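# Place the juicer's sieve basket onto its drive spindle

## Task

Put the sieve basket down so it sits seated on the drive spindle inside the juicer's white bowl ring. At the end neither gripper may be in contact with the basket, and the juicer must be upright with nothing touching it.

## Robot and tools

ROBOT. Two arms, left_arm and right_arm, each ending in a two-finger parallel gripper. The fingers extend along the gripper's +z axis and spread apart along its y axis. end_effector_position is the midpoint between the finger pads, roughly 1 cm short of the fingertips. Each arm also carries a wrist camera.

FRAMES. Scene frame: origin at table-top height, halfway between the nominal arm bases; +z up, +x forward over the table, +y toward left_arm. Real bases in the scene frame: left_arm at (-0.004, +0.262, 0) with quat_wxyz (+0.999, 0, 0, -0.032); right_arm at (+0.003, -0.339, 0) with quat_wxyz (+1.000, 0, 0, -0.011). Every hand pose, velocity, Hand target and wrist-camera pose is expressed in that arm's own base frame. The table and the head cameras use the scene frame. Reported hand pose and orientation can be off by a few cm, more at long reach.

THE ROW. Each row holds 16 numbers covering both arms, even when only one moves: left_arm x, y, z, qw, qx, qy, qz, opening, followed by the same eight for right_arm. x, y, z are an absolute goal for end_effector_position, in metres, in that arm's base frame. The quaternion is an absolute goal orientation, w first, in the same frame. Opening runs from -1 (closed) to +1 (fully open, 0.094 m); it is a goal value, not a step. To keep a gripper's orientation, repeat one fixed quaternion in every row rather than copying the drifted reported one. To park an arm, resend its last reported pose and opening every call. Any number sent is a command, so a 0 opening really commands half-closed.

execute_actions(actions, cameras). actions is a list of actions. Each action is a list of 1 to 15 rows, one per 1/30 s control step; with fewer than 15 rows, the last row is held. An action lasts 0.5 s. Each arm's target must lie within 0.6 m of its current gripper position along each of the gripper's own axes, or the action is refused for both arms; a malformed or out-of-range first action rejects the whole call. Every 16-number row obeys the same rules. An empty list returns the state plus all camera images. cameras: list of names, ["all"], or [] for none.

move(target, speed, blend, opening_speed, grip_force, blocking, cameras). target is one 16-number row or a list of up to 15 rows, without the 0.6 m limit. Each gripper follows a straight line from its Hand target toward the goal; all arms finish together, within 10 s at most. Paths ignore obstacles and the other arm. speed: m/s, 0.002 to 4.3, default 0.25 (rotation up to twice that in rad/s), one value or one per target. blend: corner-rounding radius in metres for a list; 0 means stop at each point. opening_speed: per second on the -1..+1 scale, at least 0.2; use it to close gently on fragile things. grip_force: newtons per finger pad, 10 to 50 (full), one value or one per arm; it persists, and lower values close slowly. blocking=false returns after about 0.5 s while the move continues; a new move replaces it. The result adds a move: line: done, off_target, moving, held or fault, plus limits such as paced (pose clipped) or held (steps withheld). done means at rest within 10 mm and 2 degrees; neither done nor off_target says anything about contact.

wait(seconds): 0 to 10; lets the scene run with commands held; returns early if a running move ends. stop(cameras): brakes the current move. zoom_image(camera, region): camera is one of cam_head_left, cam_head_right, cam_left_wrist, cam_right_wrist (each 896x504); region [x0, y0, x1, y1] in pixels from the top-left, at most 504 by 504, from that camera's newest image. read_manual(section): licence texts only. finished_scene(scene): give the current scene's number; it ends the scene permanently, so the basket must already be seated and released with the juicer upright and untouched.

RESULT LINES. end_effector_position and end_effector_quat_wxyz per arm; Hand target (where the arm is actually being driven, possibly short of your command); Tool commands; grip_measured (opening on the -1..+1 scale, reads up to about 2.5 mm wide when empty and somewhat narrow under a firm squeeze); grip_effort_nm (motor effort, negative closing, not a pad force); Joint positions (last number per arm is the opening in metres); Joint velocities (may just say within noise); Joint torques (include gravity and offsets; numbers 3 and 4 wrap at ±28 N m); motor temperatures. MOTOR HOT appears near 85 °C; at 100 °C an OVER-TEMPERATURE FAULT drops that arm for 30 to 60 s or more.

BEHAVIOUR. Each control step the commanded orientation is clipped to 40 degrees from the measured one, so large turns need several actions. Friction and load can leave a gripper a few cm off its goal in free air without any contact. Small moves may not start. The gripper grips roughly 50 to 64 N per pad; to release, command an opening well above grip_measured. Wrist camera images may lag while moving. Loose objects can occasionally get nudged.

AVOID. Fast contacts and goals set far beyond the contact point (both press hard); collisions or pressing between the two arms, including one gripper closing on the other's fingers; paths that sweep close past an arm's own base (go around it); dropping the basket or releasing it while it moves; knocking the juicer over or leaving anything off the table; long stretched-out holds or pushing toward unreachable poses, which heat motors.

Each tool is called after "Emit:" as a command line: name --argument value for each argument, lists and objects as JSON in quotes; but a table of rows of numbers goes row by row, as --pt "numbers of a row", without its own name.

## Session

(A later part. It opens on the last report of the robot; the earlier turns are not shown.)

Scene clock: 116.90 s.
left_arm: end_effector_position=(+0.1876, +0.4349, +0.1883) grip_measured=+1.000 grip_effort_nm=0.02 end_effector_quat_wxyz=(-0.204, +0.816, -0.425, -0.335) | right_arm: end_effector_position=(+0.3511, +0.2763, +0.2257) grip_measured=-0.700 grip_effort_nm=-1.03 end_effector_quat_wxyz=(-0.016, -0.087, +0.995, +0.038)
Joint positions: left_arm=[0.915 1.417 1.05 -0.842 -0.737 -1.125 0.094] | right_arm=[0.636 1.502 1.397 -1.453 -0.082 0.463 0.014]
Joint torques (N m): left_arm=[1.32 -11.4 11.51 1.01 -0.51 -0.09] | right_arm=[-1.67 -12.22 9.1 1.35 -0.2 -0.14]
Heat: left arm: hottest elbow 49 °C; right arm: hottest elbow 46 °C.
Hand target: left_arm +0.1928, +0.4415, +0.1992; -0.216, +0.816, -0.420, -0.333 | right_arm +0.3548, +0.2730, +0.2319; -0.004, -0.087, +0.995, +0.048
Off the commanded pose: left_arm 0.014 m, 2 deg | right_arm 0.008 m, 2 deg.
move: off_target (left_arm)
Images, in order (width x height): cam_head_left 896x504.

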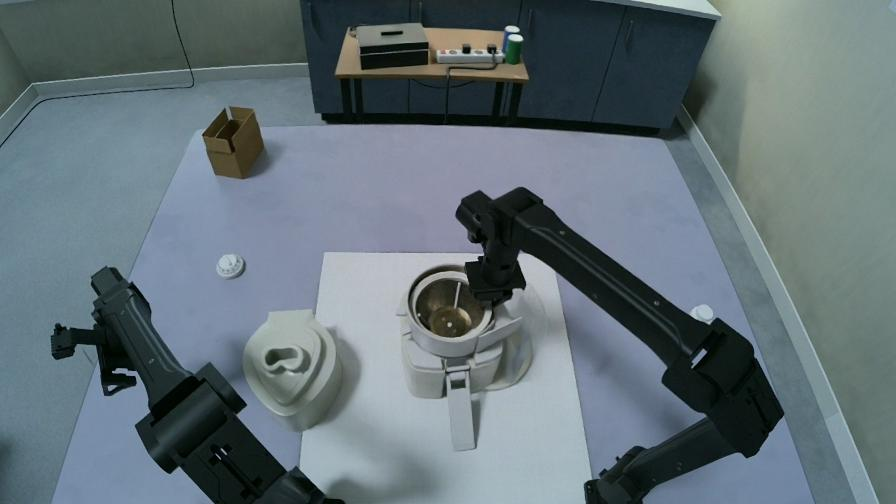

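Emit:
move --pt "0.1929 0.4418 0.1992 -0.216 0.816 -0.420 -0.333 1 0.361 0.272 0.228 -0.0042 -0.0871 0.995 0.048 -0.9" --pt "0.1929 0.4418 0.1992 -0.216 0.816 -0.420 -0.333 1 0.361 0.272 0.215 -0.0042 -0.0871 0.995 0.048 -0.9" --cameras '["cam_head_left"]' --speed 0.05

Emit:
zoom_image --camera "cam_head_left" --region '[390, 220, 550, 380]'

Scene clock: 125.70 s.
left_arm: end_effector_position=(+0.1876, +0.4349, +0.1883) grip_measured=+1.000 grip_effort_nm=0.02 end_effector_quat_wxyz=(-0.204, +0.816, -0.425, -0.335) | right_arm: end_effector_position=(+0.3549, +0.2751, +0.2184) grip_measured=-0.701 grip_effort_nm=-1.03 end_effector_quat_wxyz=(-0.012, -0.090, +0.995, +0.044)
Joint positions: left_arm=[0.915 1.417 1.05 -0.842 -0.737 -1.125 0.094] | right_arm=[0.626 1.502 1.378 -1.422 -0.088 0.447 0.014]
Joint torques (N m): left_arm=[1.55 -12.69 11.92 1.06 -0.49 -0.06] | right_arm=[-1.49 -10.7 8.43 1.96 0.01 -0.15]
Heat: left arm: hottest elbow 50 °C; right arm: hottest elbow 45 °C.
Hand target: left_arm +0.1928, +0.4415, +0.1992; -0.216, +0.816, -0.420, -0.333 | right_arm +0.3609, +0.2720, +0.2150; -0.004, -0.087, +0.995, +0.048
Off the commanded pose: left_arm 0.014 m, 2 deg | right_arm 0.008 m, 1 deg.
move: off_target (left_arm)
Images, in order (width x height): cam_head_left 896x504.

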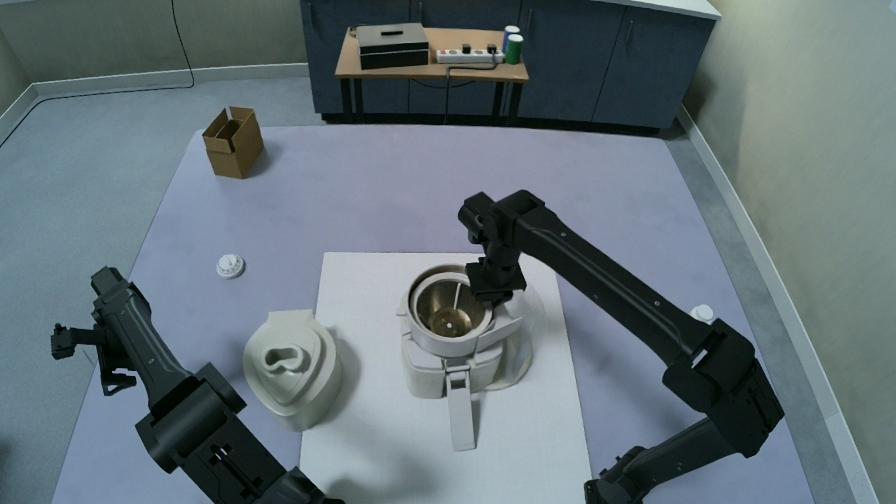

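Scaled by 3.150 from the camera's 896x504 image, which has a finer 1280x720 frame.

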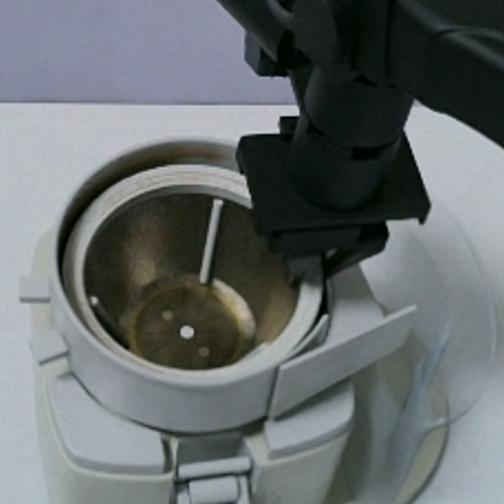

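Emit:
move --pt "0.1929 0.4418 0.1992 -0.216 0.816 -0.420 -0.333 1 0.362 0.272 0.19 -0.0042 -0.0871 0.995 0.048 -0.9" --cameras '["cam_head_left"]' --speed 0.05

Emit:
zoom_image --camera "cam_head_left" --region '[390, 220, 550, 380]'

Scene clock: 130.73 s.
left_arm: end_effector_position=(+0.1876, +0.4349, +0.1883) grip_measured=+1.000 grip_effort_nm=0.02 end_effector_quat_wxyz=(-0.204, +0.816, -0.425, -0.335) | right_arm: end_effector_position=(+0.3555, +0.2745, +0.2147) grip_measured=-0.701 grip_effort_nm=-1.03 end_effector_quat_wxyz=(+0.003, -0.093, +0.994, +0.056)
Joint positions: left_arm=[0.915 1.417 1.05 -0.842 -0.737 -1.125 0.094] | right_arm=[0.623 1.48 1.343 -1.371 -0.092 0.44 0.014]
Joint torques (N m): left_arm=[1.73 -12.1 11.92 0.95 -0.47 -0.07] | right_arm=[-1.55 -7.77 6.98 2.37 0.16 -0.08]
Heat: left arm: hottest elbow 50 °C; right arm: hottest elbow 45 °C.
Hand target: left_arm +0.1928, +0.4415, +0.1992; -0.216, +0.816, -0.420, -0.333 | right_arm +0.3609, +0.2714, +0.1906; -0.005, -0.087, +0.995, +0.048
Off the commanded pose: left_arm 0.014 m, 2 deg | right_arm 0.026 m, 1 deg.
move: off_target (left_arm, right_arm)
Images, in order (width x height): cam_head_left 896x504.

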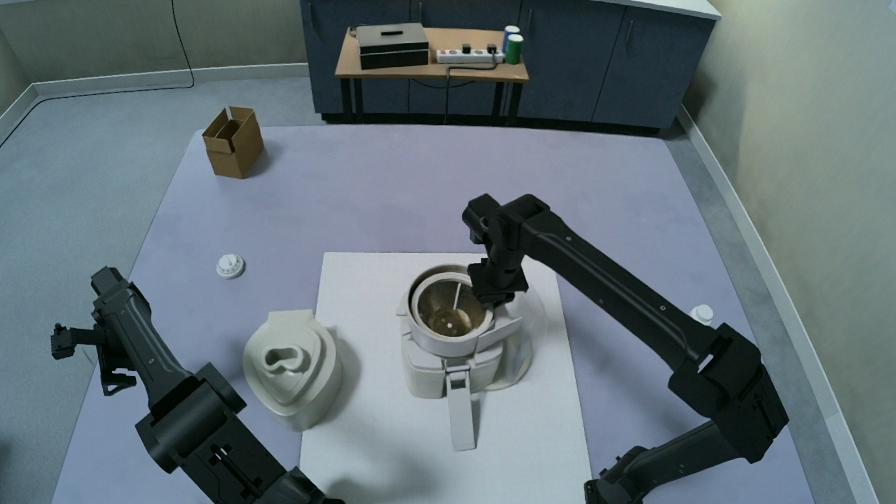

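Scaled by 3.150 from the camera's 896x504 image, which has a finer 1280x720 frame.

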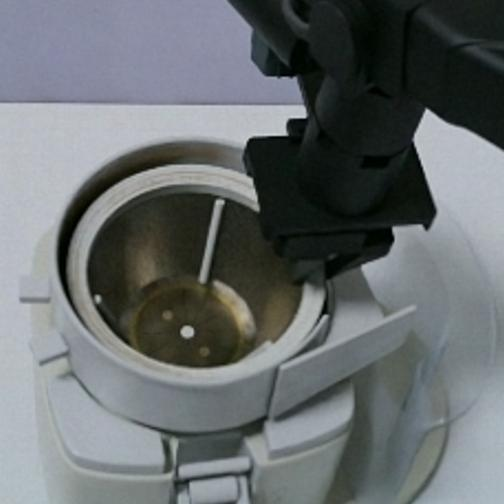

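Emit:
move --pt "0.1929 0.4418 0.1992 -0.216 0.816 -0.420 -0.333 1 0.357 0.274 0.208 -0.0042 -0.0871 0.995 0.048 -0.9" --pt "0.1929 0.4418 0.1992 -0.216 0.816 -0.420 -0.333 1 0.357 0.274 0.208 -0.0042 -0.0871 0.995 0.048 -0.4" --cameras '["cam_head_left"]' --opening_speed 0.5 --speed 0.05

Emit:
zoom_image --camera "cam_head_left" --region '[390, 220, 550, 380]'

Scene clock: 140.13 s.
left_arm: end_effector_position=(+0.1876, +0.4349, +0.1883) grip_measured=+1.000 grip_effort_nm=0.02 end_effector_quat_wxyz=(-0.204, +0.816, -0.425, -0.335) | right_arm: end_effector_position=(+0.3531, +0.2783, +0.2134) grip_measured=-0.404 grip_effort_nm=0.15 end_effector_quat_wxyz=(+0.000, -0.096, +0.994, +0.059)
Joint positions: left_arm=[0.915 1.417 1.05 -0.842 -0.737 -1.125 0.094] | right_arm=[0.629 1.483 1.343 -1.371 -0.101 0.44 0.028]
Joint torques (N m): left_arm=[1.9 -11.75 11.96 1.1 -0.51 -0.08] | right_arm=[-0.97 -9.41 9.66 0.65 0.55 -0.01]
Heat: left arm: hottest elbow 50 °C; right arm: hottest elbow 43 °C.
Hand target: left_arm +0.1928, +0.4415, +0.1992; -0.216, +0.816, -0.420, -0.333 | right_arm +0.3569, +0.2740, +0.2080; -0.004, -0.087, +0.995, +0.048
Off the commanded pose: left_arm 0.014 m, 2 deg | right_arm 0.008 m, 2 deg.
move: off_target (left_arm)
Images, in order (width x height): cam_head_left 896x504.

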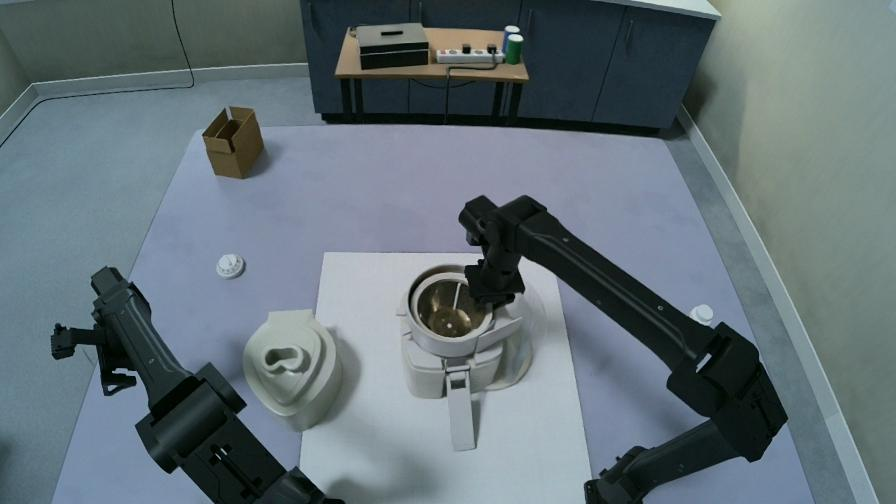

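Scaled by 3.150 from the camera's 896x504 image, which has a finer 1280x720 frame.

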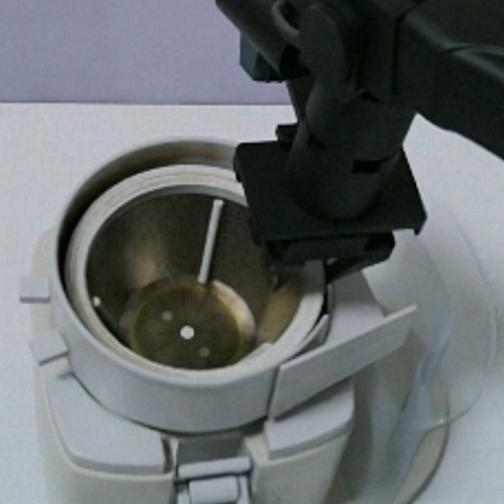

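Emit:
move --pt "0.1929 0.4418 0.1992 -0.216 0.816 -0.420 -0.333 1 0.358 0.274 0.30 -0.0042 -0.0871 0.995 0.048 -0.3" --pt "0.1929 0.4418 0.1992 -0.216 0.816 -0.420 -0.333 1 0.31 0.33 0.42 0.342 0 0.94 0 -0.3" --cameras '["cam_head_left","cam_right_wrist"]' --speed 0.12

Emit:
zoom_image --camera "cam_head_left" --region '[390, 220, 550, 380]'

Emit:
zoom_image --camera "cam_right_wrist" --region '[290, 160, 690, 500]'

Scene clock: 152.00 s.
left_arm: end_effector_position=(+0.1876, +0.4349, +0.1883) grip_measured=+1.000 grip_effort_nm=0.02 end_effector_quat_wxyz=(-0.204, +0.816, -0.425, -0.335) | right_arm: end_effector_position=(+0.3075, +0.3179, +0.3811) grip_measured=-0.302 grip_effort_nm=0.10 end_effector_quat_wxyz=(+0.315, -0.015, +0.948, -0.042)
Joint positions: left_arm=[0.915 1.417 1.05 -0.842 -0.737 -1.125 0.094] | right_arm=[1.02 1.313 1.515 -1.465 0.58 0.896 0.033]
Joint torques (N m): left_arm=[1.49 -12.16 11.86 0.87 -0.51 -0.05] | right_arm=[0.32 -9.64 15.75 1.94 0.56 0.08]
Heat: left arm: hottest elbow 50 °C; right arm: hottest elbow 44 °C.
Hand target: left_arm +0.1928, +0.4415, +0.1992; -0.216, +0.816, -0.420, -0.333 | right_arm +0.3084, +0.3276, +0.4196; +0.342, +0.000, +0.940, +0.001
Off the commanded pose: left_arm 0.014 m, 2 deg | right_arm 0.041 m, 6 deg.
move: off_target (left_arm, right_arm)
camera_calibration:
cam_right_wrist: T_world_to_cam=[[0.0286648, -0.998388, 0.0489939, 0.301321], [-0.988127, -0.0357035, -0.149436, 0.421537], [0.150945, -0.0441286, -0.987557, 0.460607], [0, 0, 0, 1]] pos_world=[0.338368, 0.336212, 0.503106]
Images, in order (width x height): cam_head_left 896x504, cam_right_wrist 896x504.

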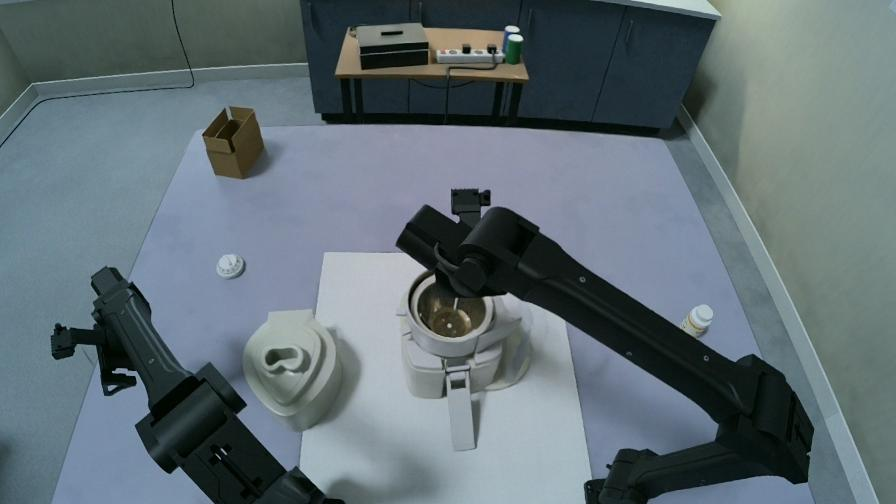

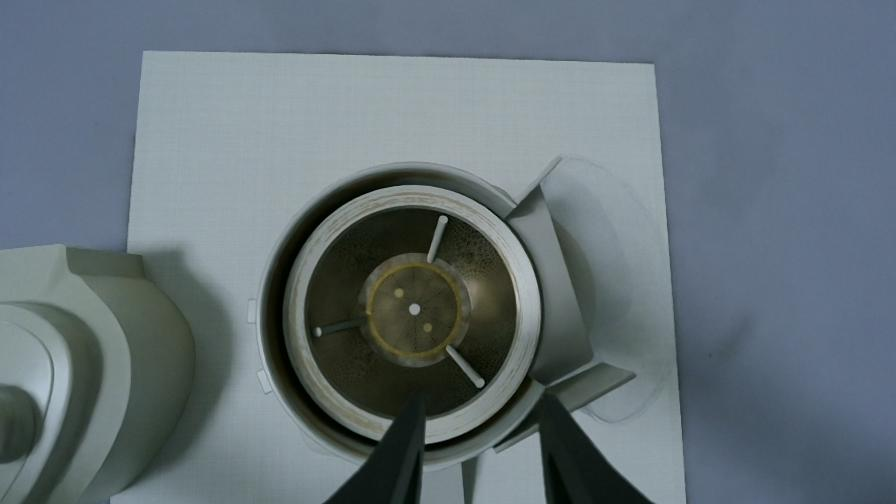

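Scaled by 3.150 from the camera's 896x504 image, which has a finer 1280x720 frame.

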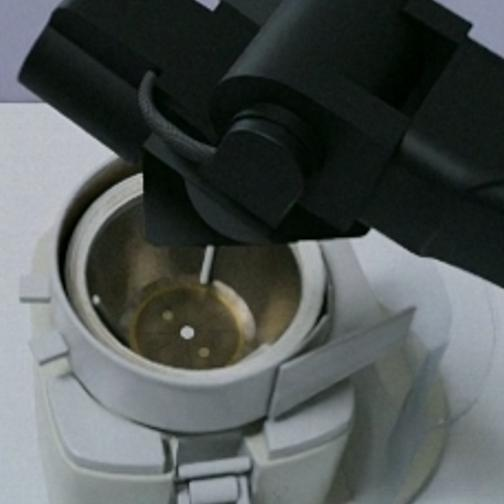

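Scaled by 1.260 from the camera's 896x504 image, which has a finer 1280x720 frame.

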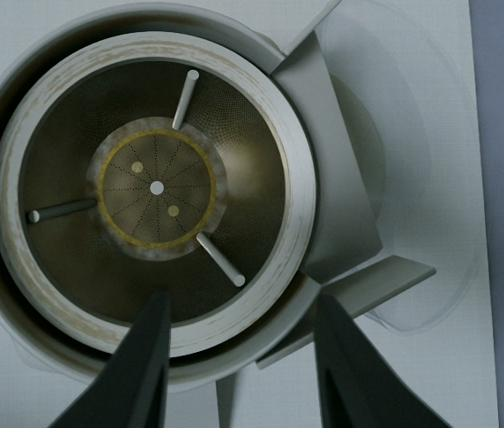

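Emit:
finished_scene --scene 3

The scene is finished: the task was done.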